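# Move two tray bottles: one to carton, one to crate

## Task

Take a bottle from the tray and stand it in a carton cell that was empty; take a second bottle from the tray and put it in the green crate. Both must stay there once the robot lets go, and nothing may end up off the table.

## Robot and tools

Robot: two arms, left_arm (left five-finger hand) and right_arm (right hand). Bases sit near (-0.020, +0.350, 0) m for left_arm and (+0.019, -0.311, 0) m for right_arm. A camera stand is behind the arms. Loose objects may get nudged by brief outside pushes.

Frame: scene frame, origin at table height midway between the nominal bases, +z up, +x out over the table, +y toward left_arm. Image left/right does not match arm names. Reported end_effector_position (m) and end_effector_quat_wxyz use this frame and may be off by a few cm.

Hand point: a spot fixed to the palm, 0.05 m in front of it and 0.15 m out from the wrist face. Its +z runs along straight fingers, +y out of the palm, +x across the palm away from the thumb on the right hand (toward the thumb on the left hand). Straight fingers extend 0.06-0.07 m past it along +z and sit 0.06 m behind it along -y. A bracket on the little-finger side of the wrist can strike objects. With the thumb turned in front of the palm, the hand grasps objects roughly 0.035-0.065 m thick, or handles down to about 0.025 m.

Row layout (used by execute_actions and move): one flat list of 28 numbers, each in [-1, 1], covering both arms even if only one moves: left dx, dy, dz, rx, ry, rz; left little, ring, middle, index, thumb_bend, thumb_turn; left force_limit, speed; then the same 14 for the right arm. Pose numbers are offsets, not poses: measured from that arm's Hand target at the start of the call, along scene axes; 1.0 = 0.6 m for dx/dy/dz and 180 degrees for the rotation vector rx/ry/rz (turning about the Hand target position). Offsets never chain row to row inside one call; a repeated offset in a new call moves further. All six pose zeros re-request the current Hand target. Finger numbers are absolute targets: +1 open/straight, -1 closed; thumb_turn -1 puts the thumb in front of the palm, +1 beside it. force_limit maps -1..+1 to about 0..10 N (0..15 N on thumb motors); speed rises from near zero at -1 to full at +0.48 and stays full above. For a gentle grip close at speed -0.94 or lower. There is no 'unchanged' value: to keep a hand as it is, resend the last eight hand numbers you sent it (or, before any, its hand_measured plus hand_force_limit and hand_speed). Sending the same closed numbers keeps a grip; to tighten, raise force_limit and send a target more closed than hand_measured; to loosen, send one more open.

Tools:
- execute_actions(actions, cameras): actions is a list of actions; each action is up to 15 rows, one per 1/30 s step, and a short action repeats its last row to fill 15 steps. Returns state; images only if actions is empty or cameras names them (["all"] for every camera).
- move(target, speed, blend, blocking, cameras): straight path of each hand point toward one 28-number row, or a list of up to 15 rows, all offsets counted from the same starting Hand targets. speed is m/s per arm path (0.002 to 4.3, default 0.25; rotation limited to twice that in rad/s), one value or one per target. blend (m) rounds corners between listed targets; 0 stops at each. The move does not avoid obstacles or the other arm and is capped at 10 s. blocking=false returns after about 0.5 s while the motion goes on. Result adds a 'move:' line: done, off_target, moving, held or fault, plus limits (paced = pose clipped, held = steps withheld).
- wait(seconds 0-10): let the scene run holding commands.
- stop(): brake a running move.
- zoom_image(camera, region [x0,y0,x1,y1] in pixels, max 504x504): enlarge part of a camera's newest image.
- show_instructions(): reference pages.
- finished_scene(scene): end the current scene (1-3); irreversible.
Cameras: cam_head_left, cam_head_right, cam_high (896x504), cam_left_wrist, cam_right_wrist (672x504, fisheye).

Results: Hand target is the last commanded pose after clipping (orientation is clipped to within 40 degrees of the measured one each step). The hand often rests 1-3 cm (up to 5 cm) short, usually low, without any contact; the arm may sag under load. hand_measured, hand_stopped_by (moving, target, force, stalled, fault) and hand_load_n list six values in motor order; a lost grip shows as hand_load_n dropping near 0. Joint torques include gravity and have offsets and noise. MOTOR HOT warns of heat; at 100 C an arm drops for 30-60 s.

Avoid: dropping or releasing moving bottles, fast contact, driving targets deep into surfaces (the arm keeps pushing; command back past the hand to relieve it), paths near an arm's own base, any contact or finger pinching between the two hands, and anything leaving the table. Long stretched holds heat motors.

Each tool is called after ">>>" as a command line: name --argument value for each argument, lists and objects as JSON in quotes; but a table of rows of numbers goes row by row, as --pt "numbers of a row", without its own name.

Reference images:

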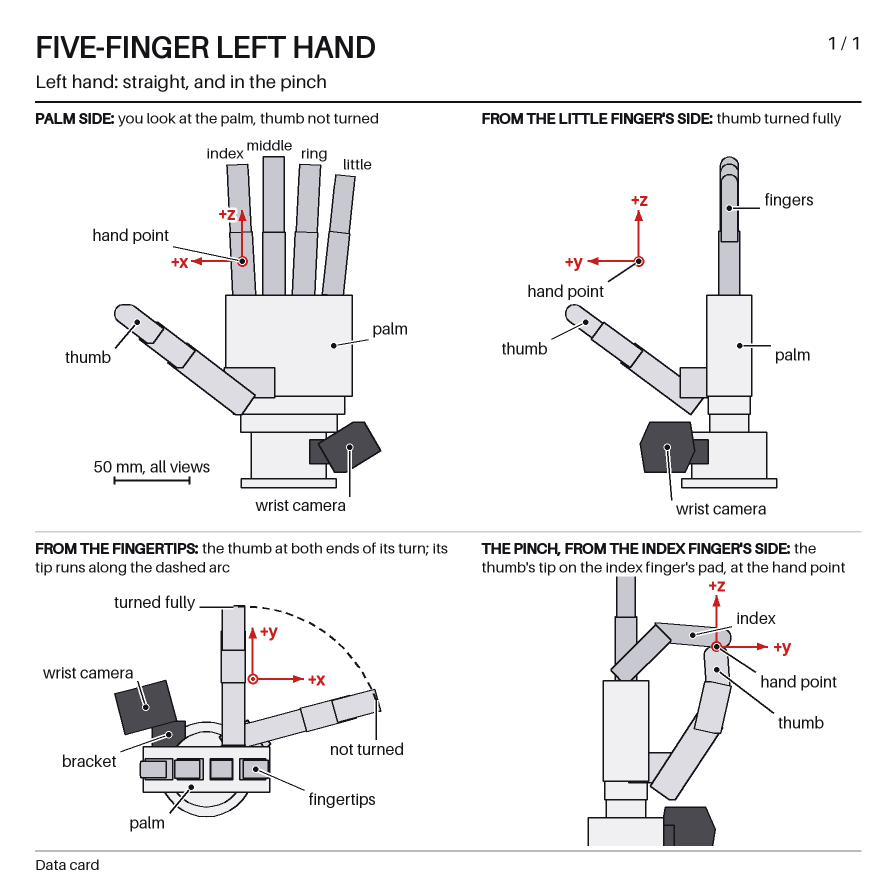

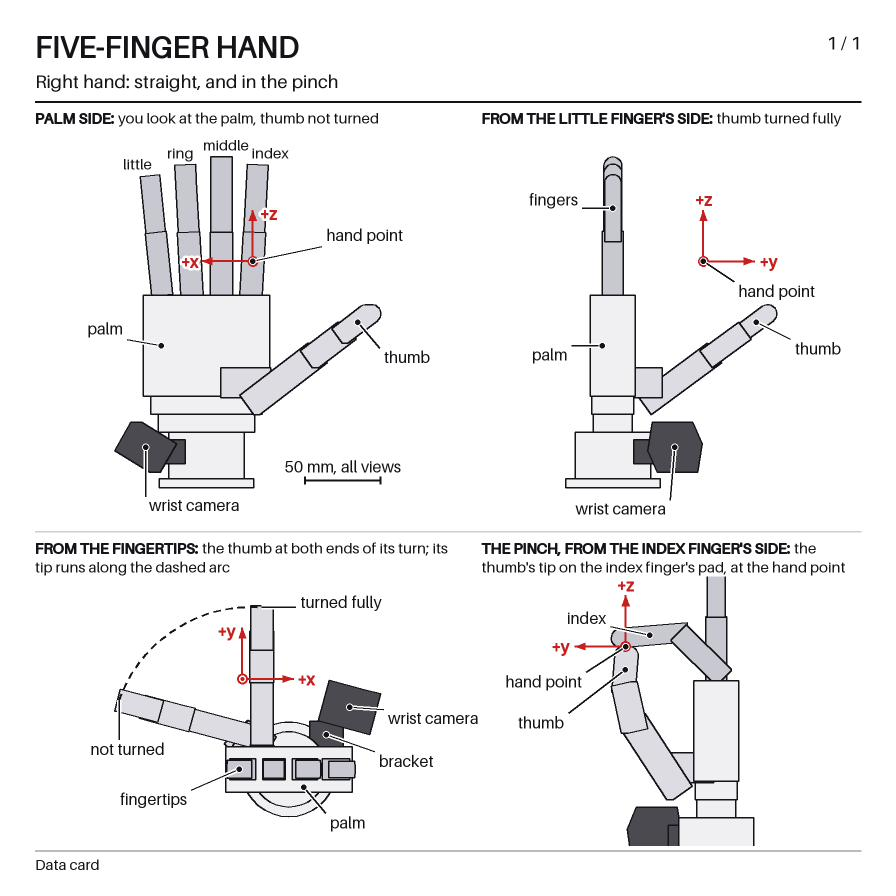

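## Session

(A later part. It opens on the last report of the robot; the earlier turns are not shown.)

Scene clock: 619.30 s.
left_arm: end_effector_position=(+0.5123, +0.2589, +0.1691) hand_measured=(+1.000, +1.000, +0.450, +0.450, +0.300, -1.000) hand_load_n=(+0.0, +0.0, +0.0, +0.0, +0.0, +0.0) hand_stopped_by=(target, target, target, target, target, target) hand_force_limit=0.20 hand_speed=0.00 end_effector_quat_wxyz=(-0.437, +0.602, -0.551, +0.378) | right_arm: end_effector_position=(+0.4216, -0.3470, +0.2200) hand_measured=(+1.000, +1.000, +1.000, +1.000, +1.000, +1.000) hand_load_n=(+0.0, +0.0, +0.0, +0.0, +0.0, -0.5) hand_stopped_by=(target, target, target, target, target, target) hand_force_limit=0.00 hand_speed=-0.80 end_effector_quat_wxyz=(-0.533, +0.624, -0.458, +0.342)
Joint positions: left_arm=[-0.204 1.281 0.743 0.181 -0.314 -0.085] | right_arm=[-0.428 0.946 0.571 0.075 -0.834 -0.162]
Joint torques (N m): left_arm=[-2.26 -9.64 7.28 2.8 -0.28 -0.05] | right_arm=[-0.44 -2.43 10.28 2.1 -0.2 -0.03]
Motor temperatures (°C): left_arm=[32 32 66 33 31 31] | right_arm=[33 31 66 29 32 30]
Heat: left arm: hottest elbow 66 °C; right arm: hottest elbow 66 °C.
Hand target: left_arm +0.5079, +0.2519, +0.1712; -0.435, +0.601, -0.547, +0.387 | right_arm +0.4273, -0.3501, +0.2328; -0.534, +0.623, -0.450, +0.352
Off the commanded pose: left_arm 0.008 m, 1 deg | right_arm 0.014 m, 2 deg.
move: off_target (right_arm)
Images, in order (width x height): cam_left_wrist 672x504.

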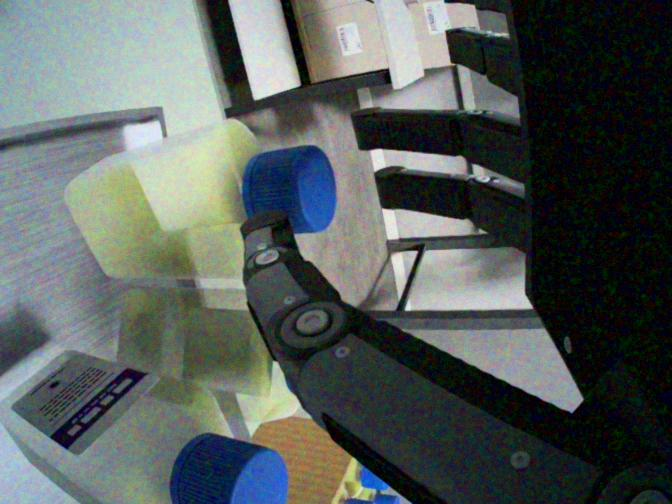

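>>> move --target '[0.0,0.0,-0.042,0.0,0,0.0,1,1,0.45,0.45,0.3,-1,0.2,0,0,0,0,0,0,0,1,1,1,1,1,1,0.0,-0.8]' --speed 0.08 --cameras '["cam_left_wrist"]'

Scene clock: 625.13 s.
left_arm: end_effector_position=(+0.5105, +0.2594, +0.1569) hand_measured=(+1.000, +1.000, +0.450, +0.450, +0.300, -1.000) hand_load_n=(+0.0, +0.0, +0.0, +0.0, +0.0, +0.0) hand_stopped_by=(target, target, target, target, target, target) hand_force_limit=0.20 hand_speed=0.00 end_effector_quat_wxyz=(-0.442, +0.599, -0.545, +0.385) | right_arm: end_effector_position=(+0.4216, -0.3470, +0.2200) hand_measured=(+1.000, +1.000, +1.000, +1.000, +1.000, +1.000) hand_load_n=(+0.0, +0.0, +0.0, +0.0, +0.0, -0.5) hand_stopped_by=(target, target, target, target, target, target) hand_force_limit=0.00 hand_speed=-0.80 end_effector_quat_wxyz=(-0.533, +0.624, -0.458, +0.342)
Joint positions: left_arm=[-0.204 1.298 0.703 0.26 -0.314 -0.085] | right_arm=[-0.428 0.946 0.571 0.075 -0.834 -0.162]
Joint torques (N m): left_arm=[-2.32 -7.47 7.09 3.02 -0.27 -0.05] | right_arm=[-0.32 -2.61 10.22 2.21 -0.2 0]
Motor temperatures (°C): left_arm=[31 32 65 33 31 31] | right_arm=[33 31 66 29 32 30]
Heat: left arm: hottest elbow 65 °C; right arm: hottest elbow 66 °C.
Hand target: left_arm +0.5078, +0.2520, +0.1460; -0.435, +0.601, -0.547, +0.387 | right_arm +0.4273, -0.3501, +0.2328; -0.534, +0.623, -0.450, +0.352
Off the commanded pose: left_arm 0.013 m, 1 deg | right_arm 0.014 m, 2 deg.
move: off_target (left_arm, right_arm)
Images, in order (width x height): cam_left_wrist 672x504.

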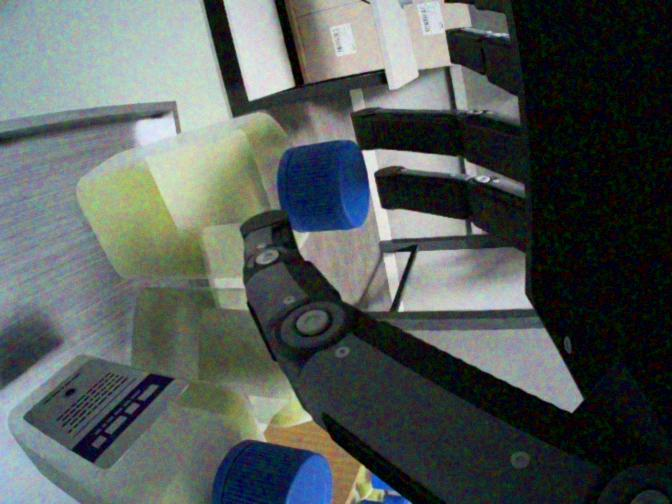

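>>> move --target '[0.0,0.0,-0.045,0.0,0,0.0,1,1,0.45,0.45,0.3,-1,0.2,0,0,0,0,0,0,0,1,1,1,1,1,1,0.0,-0.8]' --speed 0.06 --cameras '["cam_left_wrist"]'

Scene clock: 634.83 s.
left_arm: end_effector_position=(+0.5120, +0.2592, +0.1323) hand_measured=(+1.000, +1.000, +0.450, +0.450, +0.300, -1.000) hand_load_n=(+0.0, +0.0, +0.0, +0.0, +0.0, +0.0) hand_stopped_by=(target, target, target, target, target, target) hand_force_limit=0.20 hand_speed=0.00 end_effector_quat_wxyz=(-0.443, +0.598, -0.544, +0.387) | right_arm: end_effector_position=(+0.4216, -0.3470, +0.2200) hand_measured=(+1.000, +1.000, +1.000, +1.000, +1.000, +1.000) hand_load_n=(+0.0, +0.0, +0.0, -0.5, +0.0, +0.0) hand_stopped_by=(target, target, target, target, target, target) hand_force_limit=0.00 hand_speed=-0.80 end_effector_quat_wxyz=(-0.533, +0.624, -0.458, +0.342)
Joint positions: left_arm=[-0.204 1.352 0.669 0.355 -0.315 -0.085] | right_arm=[-0.428 0.946 0.571 0.075 -0.834 -0.162]
Joint torques (N m): left_arm=[-2.26 -7.36 6.54 2.92 -0.24 -0.04] | right_arm=[-0.26 -2.67 10.26 2.17 -0.21 -0.01]
Motor temperatures (°C): left_arm=[31 32 63 33 31 31] | right_arm=[33 31 66 29 32 30]
Heat: left arm: hottest elbow 63 °C; right arm: hottest elbow 66 °C.
Hand target: left_arm +0.5078, +0.2520, +0.1190; -0.435, +0.601, -0.547, +0.387 | right_arm +0.4273, -0.3501, +0.2328; -0.534, +0.623, -0.450, +0.352
Off the commanded pose: left_arm 0.016 m, 1 deg | right_arm 0.014 m, 2 deg.
move: off_target (left_arm, right_arm)
Images, in order (width x height): cam_left_wrist 672x504.

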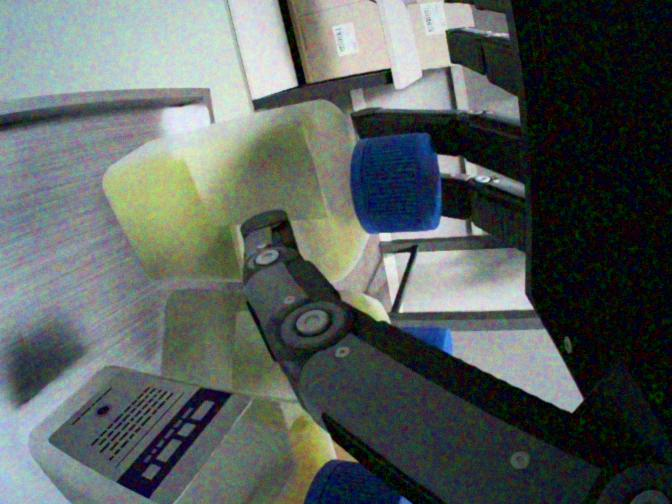

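>>> move --target '[0.0,0.0,-0.008,0.0,0,0.0,1,1,0.45,0.45,0.3,-1,0.2,0,0,0,0,0,0,0,1,1,1,1,1,1,0.0,-0.8]' --speed 0.06 --cameras '["cam_left_wrist"]'

Scene clock: 638.77 s.
left_arm: end_effector_position=(+0.5129, +0.2590, +0.1292) hand_measured=(+1.000, +1.000, +0.450, +0.450, +0.300, -1.000) hand_load_n=(+0.0, +0.0, +0.0, +0.0, +0.0, +0.0) hand_stopped_by=(target, target, target, target, target, target) hand_force_limit=0.20 hand_speed=0.00 end_effector_quat_wxyz=(-0.444, +0.598, -0.542, +0.389) | right_arm: end_effector_position=(+0.4216, -0.3470, +0.2200) hand_measured=(+1.000, +1.000, +1.000, +1.000, +1.000, +1.000) hand_load_n=(+0.0, +0.0, +0.0, +0.0, +0.5, +0.0) hand_stopped_by=(target, target, target, target, target, target) hand_force_limit=0.00 hand_speed=-0.80 end_effector_quat_wxyz=(-0.533, +0.624, -0.458, +0.342)
Joint positions: left_arm=[-0.204 1.362 0.664 0.374 -0.315 -0.085] | right_arm=[-0.428 0.946 0.571 0.075 -0.834 -0.162]
Joint torques (N m): left_arm=[-2.26 -7.53 6.37 2.86 -0.23 -0.04] | right_arm=[-0.85 -2.49 10.22 2.13 -0.18 -0.03]
Motor temperatures (°C): left_arm=[31 32 62 33 31 31] | right_arm=[33 31 66 29 32 30]
Heat: left arm: hottest elbow 62 °C; right arm: hottest elbow 66 °C.
Hand target: left_arm +0.5078, +0.2519, +0.1141; -0.435, +0.601, -0.547, +0.387 | right_arm +0.4273, -0.3501, +0.2328; -0.534, +0.623, -0.450, +0.352
Off the commanded pose: left_arm 0.017 m, 1 deg | right_arm 0.014 m, 2 deg.
move: off_target (left_arm, right_arm)
Images, in order (width x height): cam_left_wrist 672x504.

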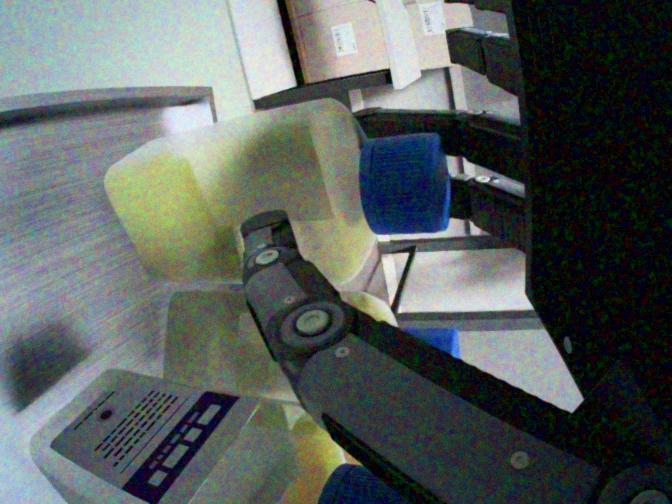

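>>> move --target '[0,0.0,0,0,0,0,1,1,0.0,0.0,0.15,-1,0.2,-0.88,0,0,0,0,0,0,1,1,1,1,1,1,0.0,-0.8]' --speed 0.06

>>> move --target '[0,0.0,0,0,0,0,1,1,-0.05,0.3,0.12,-1,0.6,-0.9,0,0,0,0,0,0,1,1,1,1,1,1,0.0,-0.8]' --speed 0.06 --cameras '["cam_left_wrist"]'

Scene clock: 644.63 s.
left_arm: end_effector_position=(+0.5132, +0.2590, +0.1290) hand_measured=(+1.000, +1.000, +0.230, +0.240, +0.198, -1.000) hand_load_n=(+0.0, +0.0, +7.5, +6.5, +10.5, -2.0) hand_stopped_by=(target, target, force, force, force, target) hand_force_limit=0.20 hand_speed=-0.88 end_effector_quat_wxyz=(-0.444, +0.598, -0.542, +0.389) | right_arm: end_effector_position=(+0.4216, -0.3470, +0.2200) hand_measured=(+1.000, +1.000, +1.000, +1.000, +1.000, +1.000) hand_load_n=(+0.0, -0.5, +0.0, -0.5, +0.0, -0.5) hand_stopped_by=(target, target, target, target, target, target) hand_force_limit=0.00 hand_speed=-0.80 end_effector_quat_wxyz=(-0.533, +0.624, -0.458, +0.342)
Joint positions: left_arm=[-0.204 1.364 0.664 0.375 -0.315 -0.086] | right_arm=[-0.428 0.946 0.571 0.075 -0.834 -0.162]
Joint torques (N m): left_arm=[-2.26 -7.59 6.37 2.81 -0.23 -0.03] | right_arm=[-0.38 -2.9 10.11 1.99 -0.22 -0.02]
Motor temperatures (°C): left_arm=[31 32 61 33 31 31] | right_arm=[33 31 66 29 32 30]
Heat: left arm: hottest elbow 61 °C; right arm: hottest elbow 66 °C.
Hand target: left_arm +0.5078, +0.2521, +0.1141; -0.435, +0.601, -0.547, +0.387 | right_arm +0.4273, -0.3501, +0.2328; -0.534, +0.623, -0.450, +0.352
Off the commanded pose: left_arm 0.017 m, 1 deg | right_arm 0.014 m, 2 deg.
move: off_target (left_arm, right_arm)

Scene clock: 645.13 s.
left_arm: end_effector_position=(+0.5132, +0.2590, +0.1290) hand_measured=(+1.000, +1.000, +0.224, +0.300, +0.194, -1.000) hand_load_n=(+0.0, -0.5, +12.5, +0.0, +12.0, +1.0) hand_stopped_by=(target, target, force, target, force, target) hand_force_limit=0.60 hand_speed=-0.90 end_effector_quat_wxyz=(-0.444, +0.598, -0.542, +0.389) | right_arm: end_effector_position=(+0.4216, -0.3470, +0.2200) hand_measured=(+1.000, +1.000, +1.000, +1.000, +1.000, +1.000) hand_load_n=(+0.0, -0.5, +0.0, +0.0, +0.0, +0.0) hand_stopped_by=(target, target, target, target, target, target) hand_force_limit=0.00 hand_speed=-0.80 end_effector_quat_wxyz=(-0.533, +0.624, -0.458, +0.342)
Joint positions: left_arm=[-0.204 1.364 0.664 0.375 -0.315 -0.086] | right_arm=[-0.428 0.946 0.571 0.075 -0.834 -0.162]
Joint torques (N m): left_arm=[-2.26 -7.59 6.37 2.81 -0.23 -0.03] | right_arm=[-0.62 -2.67 10.21 2.07 -0.17 0.01]
Motor temperatures (°C): left_arm=[31 32 61 33 31 31] | right_arm=[33 31 66 29 32 30]
Heat: left arm: hottest elbow 61 °C; right arm: hottest elbow 66 °C.
Hand target: left_arm +0.5078, +0.2521, +0.1141; -0.435, +0.601, -0.547, +0.387 | right_arm +0.4273, -0.3501, +0.2328; -0.534, +0.623, -0.450, +0.352
Off the commanded pose: left_arm 0.017 m, 1 deg | right_arm 0.014 m, 2 deg.
move: off_target (left_arm, right_arm)
Images, in order (width x height): cam_left_wrist 672x504.

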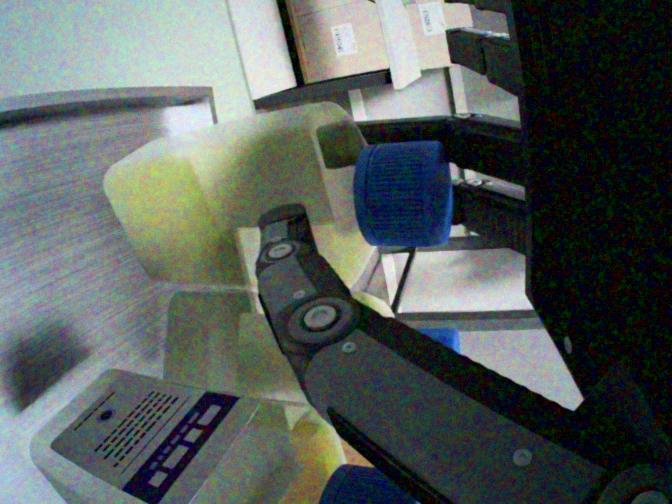

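>>> move --target '[0.03,0.02,0.07,0,0,0,1,1,-0.05,0.3,0.12,-1,0.6,-0.9,0,0,0,0,0,0,1,1,1,1,1,1,0.0,-0.8]' --speed 0.05 --cameras '["cam_left_wrist"]'

>>> move --target '[0.01,0.01,0.08,0,0,0,1,1,-0.05,0.3,0.12,-1,0.6,-0.9,0,0,0,0,0,0,1,1,1,1,1,1,0.0,-0.8]' --speed 0.06 --cameras '["cam_left_wrist"]'

Scene clock: 651.57 s.
left_arm: end_effector_position=(+0.5084, +0.2602, +0.1293) hand_measured=(+1.000, +1.000, +0.224, +0.300, +0.194, -1.000) hand_load_n=(+0.0, +0.0, +12.5, +0.0, +12.0, +2.0) hand_stopped_by=(target, target, force, target, force, target) hand_force_limit=0.60 hand_speed=-0.90 end_effector_quat_wxyz=(-0.425, +0.604, -0.561, +0.375) | right_arm: end_effector_position=(+0.4216, -0.3470, +0.2200) hand_measured=(+1.000, +1.000, +1.000, +1.000, +1.000, +1.000) hand_load_n=(+0.0, +0.0, +0.0, +0.0, +0.0, -0.5) hand_stopped_by=(target, target, target, target, target, target) hand_force_limit=0.00 hand_speed=-0.80 end_effector_quat_wxyz=(-0.533, +0.624, -0.458, +0.342)
Joint positions: left_arm=[-0.191 1.342 0.691 0.269 -0.282 -0.086] | right_arm=[-0.428 0.946 0.571 0.075 -0.834 -0.162]
Joint torques (N m): left_arm=[0.15 -9.7 11.43 1.7 -0.07 0.11] | right_arm=[-0.38 -2.9 10.18 1.94 -0.18 -0.01]
Motor temperatures (°C): left_arm=[31 32 60 33 31 31] | right_arm=[33 31 66 29 32 30]
Heat: left arm: hottest elbow 60 °C; right arm: hottest elbow 66 °C.
Hand target: left_arm +0.5259, +0.2639, +0.1563; -0.435, +0.601, -0.547, +0.387 | right_arm +0.4273, -0.3501, +0.2328; -0.534, +0.623, -0.450, +0.352
Off the commanded pose: left_arm 0.032 m, 2 deg | right_arm 0.014 m, 2 deg.
move: off_target (left_arm, right_arm)
Images, in order (width x height): cam_left_wrist 672x504.

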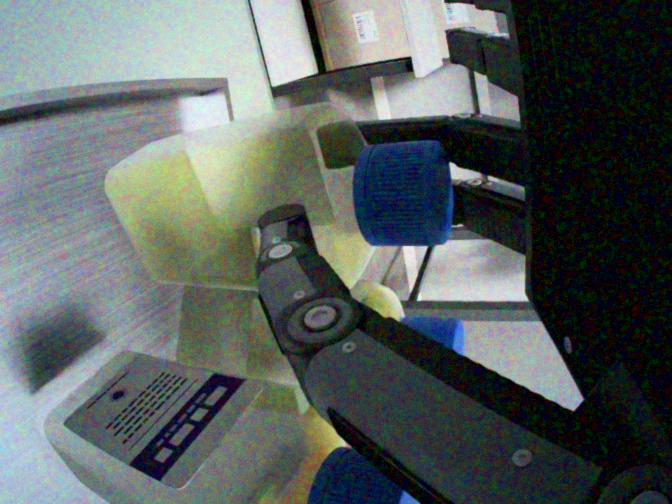

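Scene clock: 653.03 s.
left_arm: end_effector_position=(+0.5043, +0.2677, +0.1546) hand_measured=(+1.000, +1.000, +0.224, +0.300, +0.194, -1.000) hand_load_n=(-0.5, +0.0, +12.0, +0.0, +12.5, +2.0) hand_stopped_by=(target, target, force, target, force, target) hand_force_limit=0.60 hand_speed=-0.90 end_effector_quat_wxyz=(-0.413, +0.613, -0.570, +0.359) | right_arm: end_effector_position=(+0.4216, -0.3470, +0.2200) hand_measured=(+1.000, +1.000, +1.000, +1.000, +1.000, +1.000) hand_load_n=(+0.0, +0.0, -0.5, +0.0, +0.0, +0.0) hand_stopped_by=(target, target, target, target, target, target) hand_force_limit=0.00 hand_speed=-0.80 end_effector_quat_wxyz=(-0.533, +0.624, -0.458, +0.342)
Joint positions: left_arm=[-0.173 1.281 0.75 0.101 -0.265 -0.086] | right_arm=[-0.428 0.946 0.571 0.075 -0.834 -0.162]
Joint torques (N m): left_arm=[0.09 -10.05 13.75 2.26 -0.09 0.17] | right_arm=[-0.21 -2.84 10.3 2.03 -0.19 0.01]
Motor temperatures (°C): left_arm=[31 32 61 33 31 31] | right_arm=[33 31 66 29 32 30]
Heat: left arm: hottest elbow 61 °C; right arm: hottest elbow 66 °C.
Hand target: left_arm +0.5318, +0.2701, +0.2041; -0.435, +0.601, -0.547, +0.387 | right_arm +0.4273, -0.3501, +0.2328; -0.534, +0.623, -0.450, +0.352
Off the commanded pose: left_arm 0.057 m, 5 deg | right_arm 0.014 m, 2 deg.
move: off_target (left_arm, right_arm)
Images, in order (width x height): cam_left_wrist 672x504.

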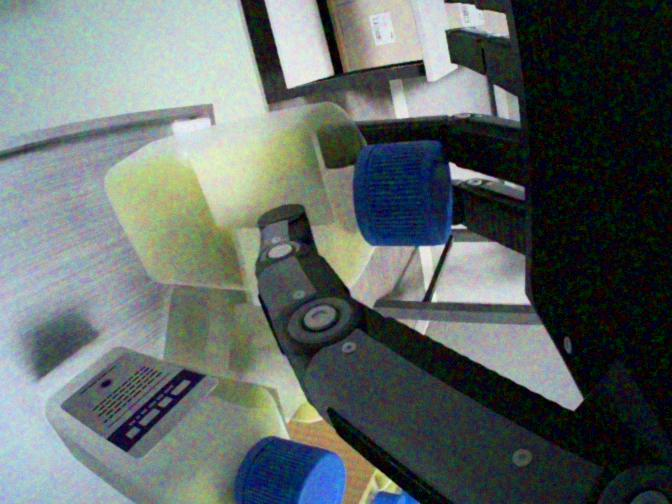

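>>> move --pt "-0.02 0.03 0.17 0 0 0 1 1 -0.05 0.3 0.12 -1 0.6 -0.9 0 0 0 0 0 0 1 1 1 1 1 1 0.0 -0.8" --pt "-0.3 0.39 0.17 0 0 0 1 1 -0.05 0.3 0.12 -1 0.6 -0.9 0 0 0 0 0 0 1 1 1 1 1 1 0.0 -0.8" --speed 0.12 --blend 0.02 --cameras '["cam_left_wrist","cam_head_right"]'

>>> zoom_image --camera "cam_left_wrist" --region '[0, 50, 350, 400]'

Scene clock: 664.77 s.
left_arm: end_effector_position=(+0.3566, +0.5010, +0.3016) hand_measured=(+1.000, +1.000, +0.224, +0.300, +0.194, -1.000) hand_load_n=(+0.0, -0.5, +12.0, -0.5, +12.0, +1.5) hand_stopped_by=(target, target, force, target, force, target) hand_force_limit=0.60 hand_speed=-0.90 end_effector_quat_wxyz=(-0.426, +0.606, -0.547, +0.390) | right_arm: end_effector_position=(+0.4216, -0.3470, +0.2200) hand_measured=(+1.000, +1.000, +1.000, +1.000, +1.000, +1.000) hand_load_n=(+0.0, +0.0, +0.0, +0.0, +0.0, -0.5) hand_stopped_by=(target, target, target, target, target, target) hand_force_limit=0.00 hand_speed=-0.80 end_effector_quat_wxyz=(-0.533, +0.624, -0.458, +0.342)
Joint positions: left_arm=[0.682 0.838 0.823 -0.384 0.539 0.206] | right_arm=[-0.428 0.946 0.571 0.075 -0.834 -0.162]
Joint torques (N m): left_arm=[0.09 -5.3 9.22 2.15 0.26 0.21] | right_arm=[-0.73 -2.61 10.18 2.02 -0.18 -0.02]
Motor temperatures (°C): left_arm=[31 33 65 33 31 31] | right_arm=[33 31 66 29 32 30]
Heat: left arm: hottest elbow 65 °C; right arm: hottest elbow 66 °C.
Hand target: left_arm +0.3518, +0.5040, +0.3061; -0.435, +0.601, -0.547, +0.387 | right_arm +0.4273, -0.3501, +0.2328; -0.534, +0.623, -0.450, +0.352
Off the commanded pose: left_arm 0.007 m, 1 deg | right_arm 0.014 m, 2 deg.
move: off_target (right_arm)
Images, in order (width x height): cam_head_right 896x504, cam_left_wrist 672x504.

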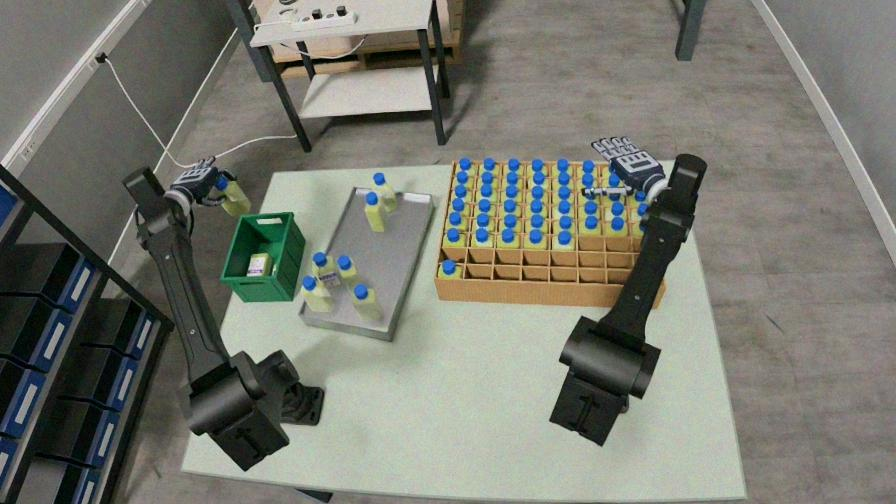

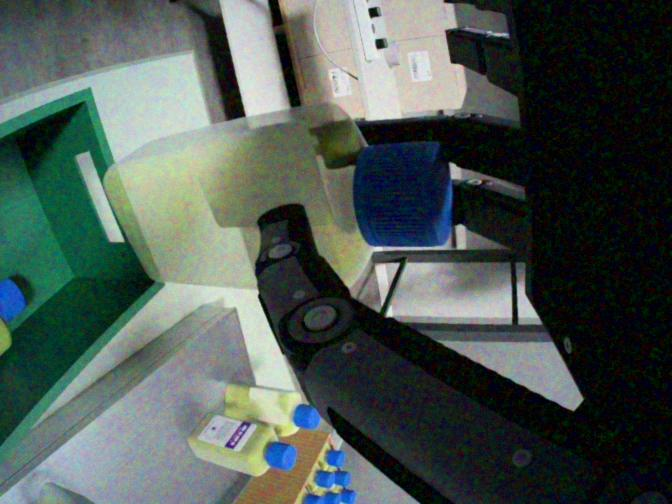

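Scaled by 1.440 from the camera's 672x504 image, which has a finer 960x720 frame.

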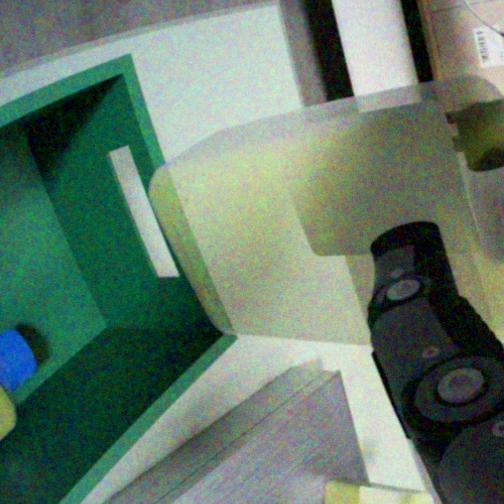

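>>> move --target '[0.05,-0.02,-0.09,0,0,0,1,1,-0.05,0.3,0.12,-1,0.6,-0.9,0,0,0,0,0,0,1,1,1,1,1,1,0.0,-0.8]' --speed 0.1 --cameras '["cam_left_wrist"]'

>>> zoom_image --camera "cam_left_wrist" --region '[0, 50, 350, 400]'

Scene clock: 696.20 s.
left_arm: end_effector_position=(+0.3766, +0.4962, +0.2500) hand_measured=(+1.000, +1.000, +0.224, +0.300, +0.194, -1.000) hand_load_n=(+0.0, +0.0, +12.0, +0.0, +12.5, +2.0) hand_stopped_by=(target, target, force, target, force, target) hand_force_limit=0.60 hand_speed=-0.90 end_effector_quat_wxyz=(-0.433, +0.605, -0.551, +0.379) | right_arm: end_effector_position=(+0.4216, -0.3470, +0.2200) hand_measured=(+1.000, +1.000, +1.000, +1.000, +1.000, +1.000) hand_load_n=(+0.0, +0.0, +0.0, +0.0, +0.0, +0.0) hand_stopped_by=(target, target, target, target, target, target) hand_force_limit=0.00 hand_speed=-0.80 end_effector_quat_wxyz=(-0.533, +0.624, -0.458, +0.342)
Joint positions: left_arm=[0.61 0.889 0.714 -0.211 0.453 0.195] | right_arm=[-0.428 0.946 0.571 0.075 -0.834 -0.162]
Joint torques (N m): left_arm=[-2.2 -4.42 8.95 3.33 0.01 -0.08] | right_arm=[-0.5 -2.96 10.17 2.06 -0.24 -0.01]
Motor temperatures (°C): left_arm=[31 32 65 33 31 31] | right_arm=[33 31 66 29 32 30]
Heat: left arm: hottest elbow 65 °C; right arm: hottest elbow 66 °C.
Hand target: left_arm +0.3818, +0.4921, +0.2522; -0.435, +0.601, -0.547, +0.387 | right_arm +0.4273, -0.3501, +0.2328; -0.534, +0.623, -0.450, +0.352
Off the commanded pose: left_arm 0.007 m, 1 deg | right_arm 0.014 m, 2 deg.
move: off_target (right_arm)
Images, in order (width x height): cam_left_wrist 672x504.

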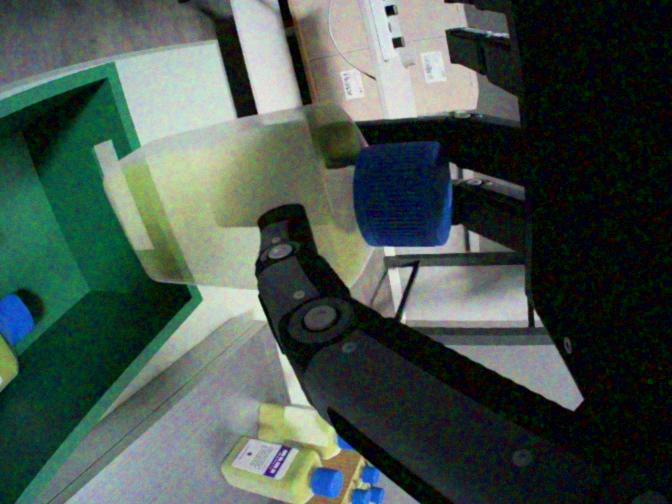

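Scaled by 1.440 from the camera's 672x504 image, which has a finer 960x720 frame.

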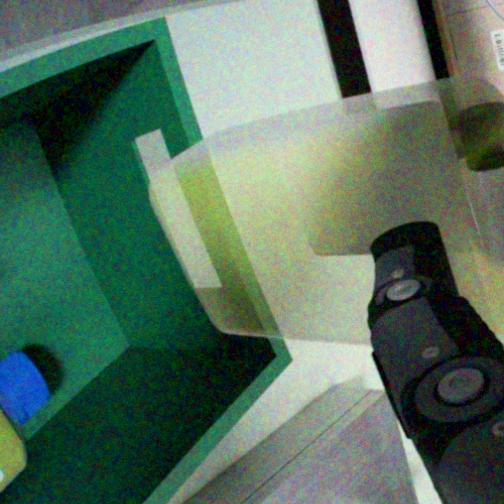

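>>> move --target '[0.006,-0.004,-0.135,0,0,0,1,1,-0.05,0.3,0.12,-1,0.6,-0.9,0,0,0,0,0,0,1,1,1,1,1,1,0.0,-0.8]' --speed 0.08 --cameras '["cam_left_wrist","cam_head_right"]'

>>> zoom_image --camera "cam_left_wrist" --region '[0, 50, 350, 400]'

>>> zoom_image --camera "cam_head_right" --region '[200, 170, 320, 310]'

Scene clock: 717.60 s.
left_arm: end_effector_position=(+0.3807, +0.4946, +0.1697) hand_measured=(+1.000, +1.000, +0.224, +0.300, +0.194, -1.000) hand_load_n=(+0.0, +0.0, +12.0, +0.0, +12.5, +1.5) hand_stopped_by=(target, target, force, target, force, target) hand_force_limit=0.60 hand_speed=-0.90 end_effector_quat_wxyz=(-0.434, +0.605, -0.550, +0.379) | right_arm: end_effector_position=(+0.4216, -0.3470, +0.2200) hand_measured=(+1.000, +1.000, +1.000, +1.000, +1.000, +1.000) hand_load_n=(+0.0, +0.0, +0.0, +0.0, +0.0, +0.0) hand_stopped_by=(target, target, target, target, target, target) hand_force_limit=0.00 hand_speed=-0.80 end_effector_quat_wxyz=(-0.533, +0.624, -0.458, +0.342)
Joint positions: left_arm=[0.596 0.984 0.542 0.061 0.44 0.19] | right_arm=[-0.428 0.946 0.571 0.075 -0.834 -0.162]
Joint torques (N m): left_arm=[-2.26 -4.72 8.25 3.37 0 -0.07] | right_arm=[-0.85 -2.73 10.22 1.89 -0.21 0.02]
Motor temperatures (°C): left_arm=[31 32 62 33 31 31] | right_arm=[33 31 66 29 32 30]
Heat: left arm: hottest elbow 62 °C; right arm: hottest elbow 66 °C.
Hand target: left_arm +0.3854, +0.4897, +0.1711; -0.435, +0.601, -0.547, +0.387 | right_arm +0.4273, -0.3501, +0.2328; -0.534, +0.623, -0.450, +0.352
Off the commanded pose: left_arm 0.007 m, 1 deg | right_arm 0.014 m, 2 deg.
move: off_target (right_arm)
Images, in order (width x height): cam_head_right 896x504, cam_left_wrist 672x504.

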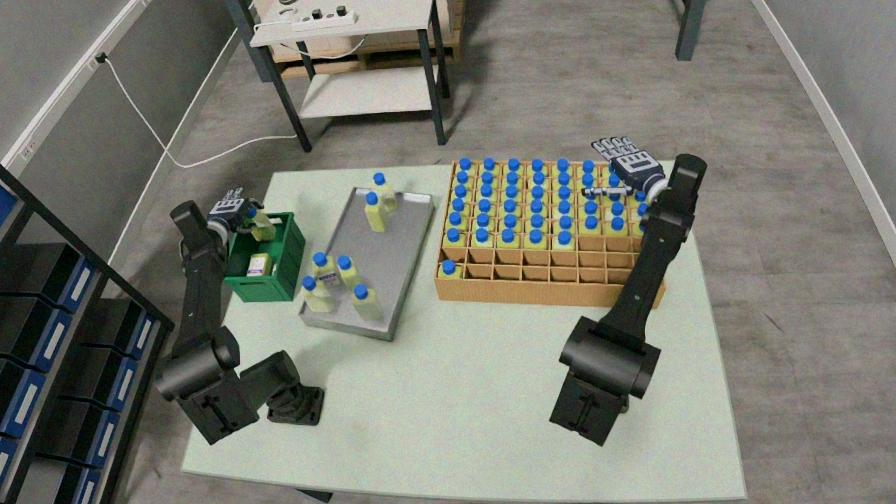

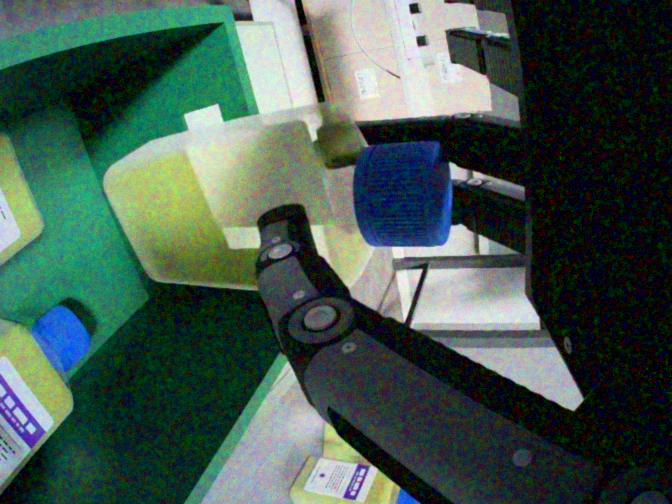

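Scaled by 1.440 from the camera's 672x504 image, which has a finer 960x720 frame.

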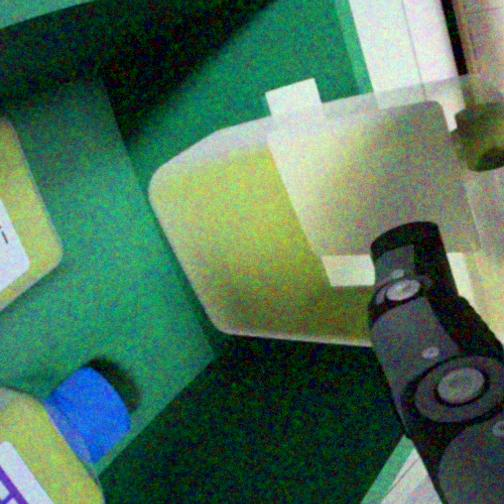

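Scaled by 3.600 from the camera's 896x504 image, which has a finer 1280x720 frame.

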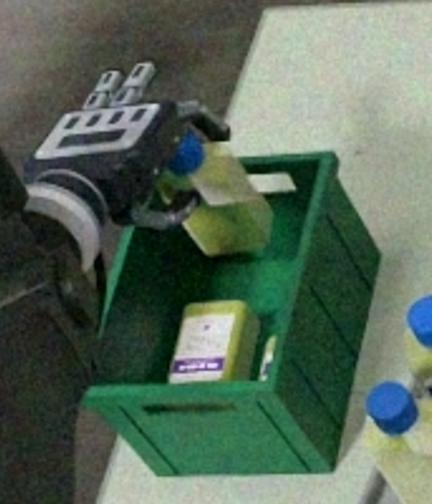

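>>> move --target '[-0.021,0.0,0.0,0,0,0,1,1,-0.05,0.3,0.12,-1,0.6,-0.9,0,0,0,0,0,0,1,1,1,1,1,1,0.0,-0.8]' --speed 0.06 --cameras '["cam_left_wrist"]'

>>> zoom_image --camera "cam_left_wrist" --region '[0, 50, 350, 400]'

Scene clock: 734.17 s.
left_arm: end_effector_position=(+0.3754, +0.4878, +0.1653) hand_measured=(+1.000, +1.000, +0.224, +0.300, +0.194, -1.000) hand_load_n=(+0.0, +0.0, +12.0, +0.0, +12.5, +1.5) hand_stopped_by=(target, target, force, target, force, target) hand_force_limit=0.60 hand_speed=-0.90 end_effector_quat_wxyz=(-0.428, +0.603, -0.553, +0.384) | right_arm: end_effector_position=(+0.4216, -0.3470, +0.2200) hand_measured=(+1.000, +1.000, +1.000, +1.000, +1.000, +1.000) hand_load_n=(+0.0, +0.0, +0.0, +0.0, +0.0, +0.0) hand_stopped_by=(target, target, target, target, target, target) hand_force_limit=0.00 hand_speed=-0.80 end_effector_quat_wxyz=(-0.533, +0.624, -0.458, +0.342)
Joint positions: left_arm=[0.596 0.97 0.523 0.061 0.456 0.189] | right_arm=[-0.428 0.946 0.571 0.075 -0.834 -0.162]
Joint torques (N m): left_arm=[-0.15 -6.24 8.17 2.48 0.23 0.02] | right_arm=[-0.26 -2.55 10.24 1.99 -0.2 -0.04]
Motor temperatures (°C): left_arm=[31 32 62 33 31 31] | right_arm=[33 31 66 29 32 30]
Heat: left arm: hottest elbow 62 °C; right arm: hottest elbow 66 °C.
Hand target: left_arm +0.3727, +0.4896, +0.1710; -0.435, +0.601, -0.547, +0.387 | right_arm +0.4273, -0.3501, +0.2328; -0.534, +0.623, -0.450, +0.352
Off the commanded pose: left_arm 0.007 m, 1 deg | right_arm 0.014 m, 2 deg.
move: off_target (right_arm)
Images, in order (width x height): cam_left_wrist 672x504.

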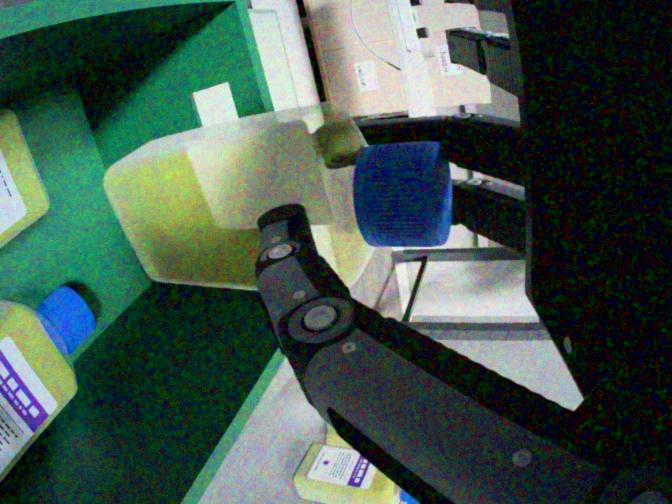

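Scaled by 1.440 from the camera's 672x504 image, which has a finer 960x720 frame.

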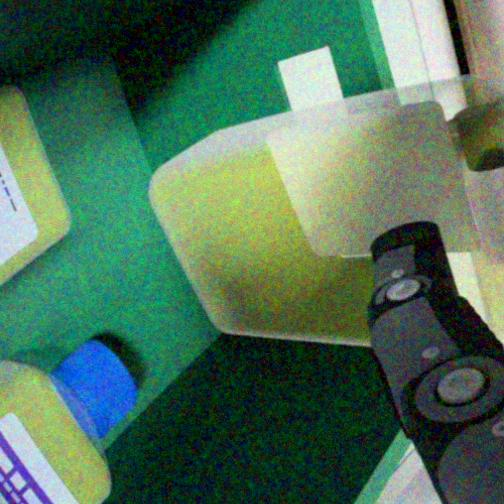

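>>> move --target '[-0.014,0.006,0.0,0,0,0,1,1,-0.05,0.3,0.12,-1,0.6,-0.9,0,0,0,0,0,0,1,1,1,1,1,1,0.0,-0.8]' --speed 0.06 --cameras '["cam_left_wrist"]'

>>> zoom_image --camera "cam_left_wrist" --region '[0, 50, 350, 400]'

Scene clock: 739.63 s.
left_arm: end_effector_position=(+0.3686, +0.4904, +0.1669) hand_measured=(+1.000, +1.000, +0.224, +0.300, +0.194, -1.000) hand_load_n=(+0.0, +0.0, +12.0, +0.0, +12.5, +2.0) hand_stopped_by=(target, target, force, target, force, target) hand_force_limit=0.60 hand_speed=-0.90 end_effector_quat_wxyz=(-0.428, +0.603, -0.550, +0.388) | right_arm: end_effector_position=(+0.4216, -0.3470, +0.2200) hand_measured=(+1.000, +1.000, +1.000, +1.000, +1.000, +1.000) hand_load_n=(+0.0, +0.0, +0.0, +0.0, +0.0, +0.0) hand_stopped_by=(target, target, target, target, target, target) hand_force_limit=0.00 hand_speed=-0.80 end_effector_quat_wxyz=(-0.533, +0.624, -0.458, +0.342)
Joint positions: left_arm=[0.622 0.953 0.515 0.053 0.483 0.189] | right_arm=[-0.428 0.946 0.571 0.075 -0.834 -0.162]
Joint torques (N m): left_arm=[0.09 -6.12 8.17 2.22 0.23 0.12] | right_arm=[-0.15 -2.61 10.37 2.04 -0.23 -0.04]
Motor temperatures (°C): left_arm=[31 32 61 33 31 31] | right_arm=[33 31 66 29 32 30]
Heat: left arm: hottest elbow 61 °C; right arm: hottest elbow 66 °C.
Hand target: left_arm +0.3643, +0.4933, +0.1710; -0.435, +0.601, -0.547, +0.387 | right_arm +0.4273, -0.3501, +0.2328; -0.534, +0.623, -0.450, +0.352
Off the commanded pose: left_arm 0.007 m, 1 deg | right_arm 0.014 m, 2 deg.
move: off_target (right_arm)
Images, in order (width x height): cam_left_wrist 672x504.

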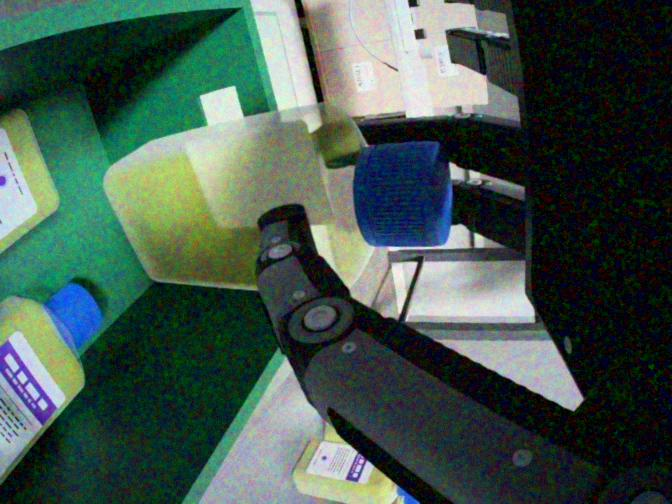

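Scaled by 1.440 from the camera's 672x504 image, which has a finer 960x720 frame.

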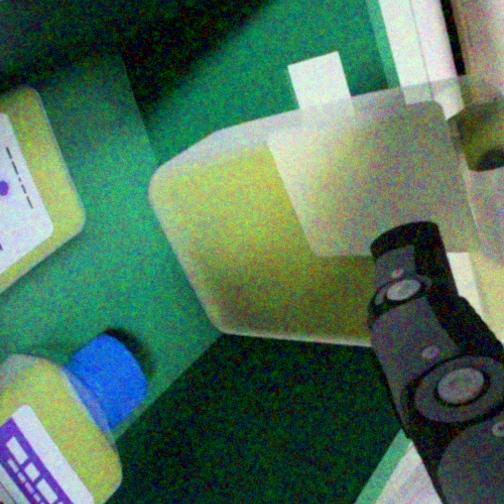

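>>> move --target '[0.0,0.0,-0.055,0,0,0,1,1,-0.05,0.3,0.12,-1,0.6,-0.9,0,0,0,0,0,0,1,1,1,1,1,1,0.0,-0.8]' --speed 0.06 --cameras '["cam_left_wrist"]'

>>> zoom_image --camera "cam_left_wrist" --region '[0, 50, 350, 400]'

Scene clock: 744.20 s.
left_arm: end_effector_position=(+0.3644, +0.4874, +0.1373) hand_measured=(+1.000, +1.000, +0.224, +0.300, +0.194, -1.000) hand_load_n=(+0.0, +0.0, +12.0, +0.0, +12.5, +1.5) hand_stopped_by=(target, target, force, target, force, target) hand_force_limit=0.60 hand_speed=-0.90 end_effector_quat_wxyz=(-0.426, +0.604, -0.550, +0.387) | right_arm: end_effector_position=(+0.4216, -0.3470, +0.2200) hand_measured=(+1.000, +1.000, +1.000, +1.000, +1.000, +1.000) hand_load_n=(+0.0, +0.0, +0.0, +0.0, +0.0, +0.0) hand_stopped_by=(target, target, target, target, target, target) hand_force_limit=0.00 hand_speed=-0.80 end_effector_quat_wxyz=(-0.533, +0.624, -0.458, +0.342)
Joint positions: left_arm=[0.622 0.993 0.451 0.153 0.483 0.189] | right_arm=[-0.428 0.946 0.571 0.075 -0.834 -0.162]
Joint torques (N m): left_arm=[0.09 -4.31 7.86 3.36 0.23 0.13] | right_arm=[-0.56 -2.55 10.14 1.98 -0.2 -0.03]
Motor temperatures (°C): left_arm=[31 32 61 33 31 31] | right_arm=[33 31 66 29 32 30]
Heat: left arm: hottest elbow 61 °C; right arm: hottest elbow 66 °C.
Hand target: left_arm +0.3644, +0.4933, +0.1381; -0.435, +0.601, -0.547, +0.387 | right_arm +0.4273, -0.3501, +0.2328; -0.534, +0.623, -0.450, +0.352
Off the commanded pose: left_arm 0.006 m, 1 deg | right_arm 0.014 m, 2 deg.
move: off_target (right_arm)
Images, in order (width x height): cam_left_wrist 672x504.

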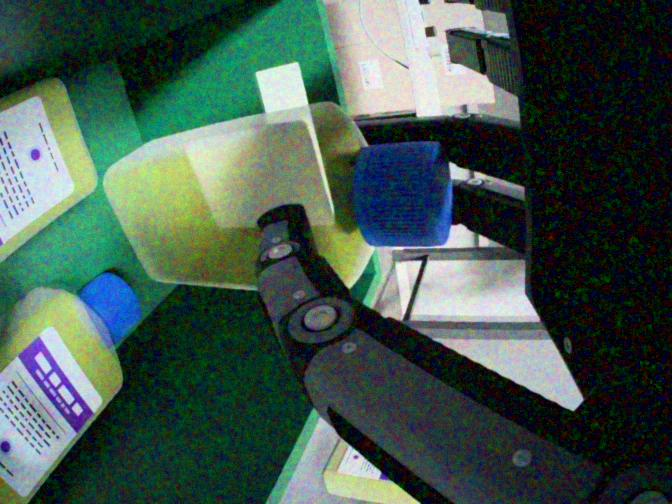

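Scaled by 1.440 from the camera's 672x504 image, which has a finer 960x720 frame.

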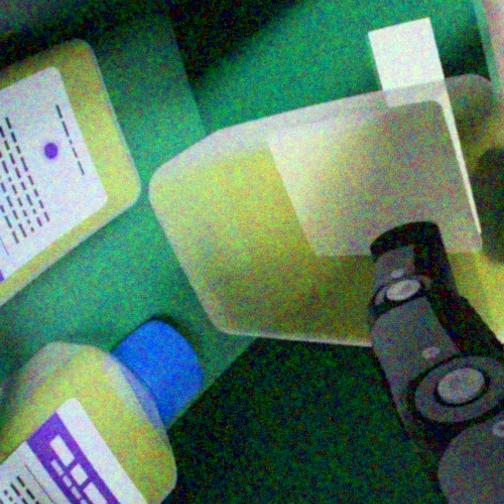

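>>> move --target '[-0.003,0.003,-0.028,0,0,0,1,1,-0.05,0.3,0.12,-1,0.6,-0.9,0,0,0,0,0,0,1,1,1,1,1,1,0.0,-0.8]' --speed 0.04 --cameras '["cam_left_wrist"]'

Scene clock: 760.40 s.
left_arm: end_effector_position=(+0.3641, +0.4892, +0.1241) hand_measured=(+1.000, +1.000, +0.224, +0.300, +0.194, -1.000) hand_load_n=(-0.5, +0.0, +12.0, +0.0, +12.0, +2.0) hand_stopped_by=(target, target, force, target, force, target) hand_force_limit=0.60 hand_speed=-0.90 end_effector_quat_wxyz=(-0.428, +0.602, -0.549, +0.390) | right_arm: end_effector_position=(+0.4216, -0.3470, +0.2200) hand_measured=(+1.000, +1.000, +1.000, +1.000, +1.000, +1.000) hand_load_n=(+0.0, +0.0, +0.0, +0.0, +0.0, +0.0) hand_stopped_by=(target, target, target, target, target, target) hand_force_limit=0.00 hand_speed=-0.80 end_effector_quat_wxyz=(-0.533, +0.624, -0.458, +0.342)
Joint positions: left_arm=[0.63 1.03 0.424 0.222 0.493 0.189] | right_arm=[-0.428 0.946 0.571 0.075 -0.834 -0.162]
Joint torques (N m): left_arm=[0.15 -4.19 7.35 3.21 0.18 0.17] | right_arm=[-1.03 -2.73 10.17 2 -0.23 -0.05]
Motor temperatures (°C): left_arm=[31 32 60 33 31 31] | right_arm=[33 31 66 29 32 30]
Heat: left arm: hottest elbow 60 °C; right arm: hottest elbow 66 °C.
Hand target: left_arm +0.3626, +0.4951, +0.1214; -0.435, +0.601, -0.547, +0.387 | right_arm +0.4273, -0.3501, +0.2328; -0.534, +0.623, -0.450, +0.352
Off the commanded pose: left_arm 0.007 m, 1 deg | right_arm 0.014 m, 2 deg.
move: off_target (right_arm)
Images, in order (width x height): cam_left_wrist 672x504.

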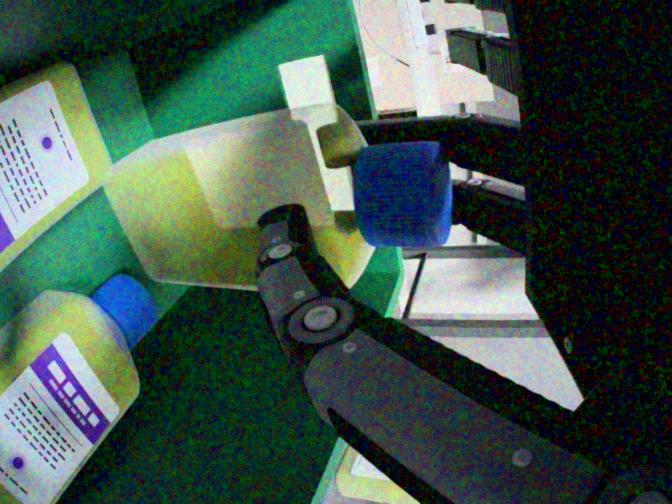

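>>> move --target '[0.0,0.0,-0.02,0,0,0,1,1,-0.05,0.3,0.12,-1,0.6,-0.9,0,0,0,0,0,0,1,1,1,1,1,1,0.0,-0.8]' --speed 0.04 --cameras '["cam_left_wrist"]'

>>> move --target '[0.0,0.0,-0.012,0,0,0,1,1,-0.05,0.3,0.12,-1,0.6,-0.9,0,0,0,0,0,0,1,1,1,1,1,1,0.0,-0.8]' --speed 0.04 --cameras '["cam_left_wrist"]'

Scene clock: 768.50 s.
left_arm: end_effector_position=(+0.3680, +0.4909, +0.1222) hand_measured=(+1.000, +1.000, +0.224, +0.300, +0.194, -1.000) hand_load_n=(+0.0, -0.5, +12.5, +0.0, +11.0, +2.5) hand_stopped_by=(target, target, force, target, force, target) hand_force_limit=0.60 hand_speed=-0.90 end_effector_quat_wxyz=(-0.438, +0.593, -0.548, +0.394) | right_arm: end_effector_position=(+0.4216, -0.3470, +0.2200) hand_measured=(+1.000, +1.000, +1.000, +1.000, +1.000, +1.000) hand_load_n=(+0.0, +0.0, +0.0, +0.0, +0.0, +0.0) hand_stopped_by=(target, target, target, target, target, target) hand_force_limit=0.00 hand_speed=-0.80 end_effector_quat_wxyz=(-0.533, +0.624, -0.458, +0.342)
Joint positions: left_arm=[0.63 1.053 0.412 0.286 0.498 0.189] | right_arm=[-0.428 0.946 0.571 0.075 -0.834 -0.162]
Joint torques (N m): left_arm=[0.21 -3.6 6.58 2.81 -0.01 0.17] | right_arm=[-0.32 -2.78 10.13 1.91 -0.2 -0.03]
Motor temperatures (°C): left_arm=[31 32 60 33 31 31] | right_arm=[33 31 66 29 32 30]
Heat: left arm: hottest elbow 60 °C; right arm: hottest elbow 66 °C.
Hand target: left_arm +0.3625, +0.4950, +0.1092; -0.435, +0.601, -0.547, +0.387 | right_arm +0.4273, -0.3501, +0.2328; -0.534, +0.623, -0.450, +0.352
Off the commanded pose: left_arm 0.014 m, 1 deg | right_arm 0.014 m, 2 deg.
move: off_target (left_arm, right_arm)
Images, in order (width x height): cam_left_wrist 672x504.

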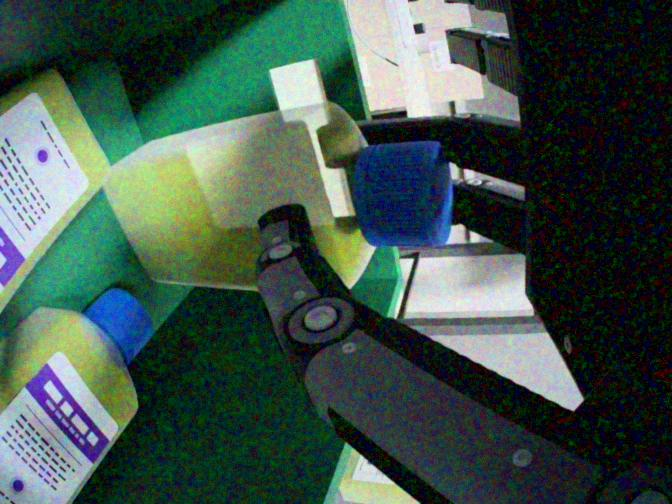

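Scene clock: 769.50 s.
left_arm: end_effector_position=(+0.3639, +0.4877, +0.1029) hand_measured=(+1.000, +1.000, +0.224, +0.300, +0.194, -1.000) hand_load_n=(+0.0, +0.0, +12.0, +0.0, +12.5, +2.5) hand_stopped_by=(target, target, force, target, force, target) hand_force_limit=0.60 hand_speed=-0.90 end_effector_quat_wxyz=(-0.426, +0.601, -0.551, +0.392) | right_arm: end_effector_position=(+0.4216, -0.3470, +0.2200) hand_measured=(+1.000, +1.000, +1.000, +1.000, +1.000, +1.000) hand_load_n=(+0.0, +0.0, +0.0, +0.0, +0.0, -0.5) hand_stopped_by=(target, target, target, target, target, target) hand_force_limit=0.00 hand_speed=-0.80 end_effector_quat_wxyz=(-0.533, +0.624, -0.458, +0.342)
Joint positions: left_arm=[0.63 1.09 0.389 0.317 0.5 0.189] | right_arm=[-0.428 0.946 0.571 0.075 -0.834 -0.162]
Joint torques (N m): left_arm=[0.21 -4.78 7.19 2.99 -0.06 0.17] | right_arm=[-0.79 -2.55 10.21 2.04 -0.22 -0.04]
Motor temperatures (°C): left_arm=[31 32 60 33 31 31] | right_arm=[33 31 66 29 32 30]
Heat: left arm: hottest elbow 60 °C; right arm: hottest elbow 66 °C.
Hand target: left_arm +0.3626, +0.4950, +0.1021; -0.435, +0.601, -0.547, +0.387 | right_arm +0.4273, -0.3501, +0.2328; -0.534, +0.623, -0.450, +0.352
Off the commanded pose: left_arm 0.008 m, 1 deg | right_arm 0.014 m, 2 deg.
move: off_target (right_arm)
Images, in order (width x height): cam_left_wrist 672x504.

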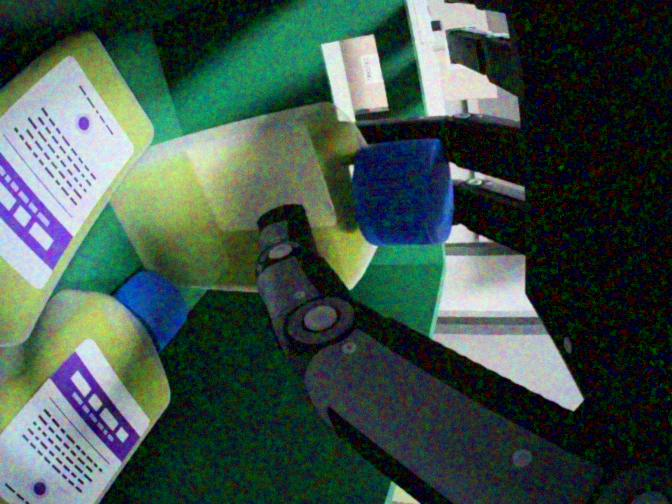

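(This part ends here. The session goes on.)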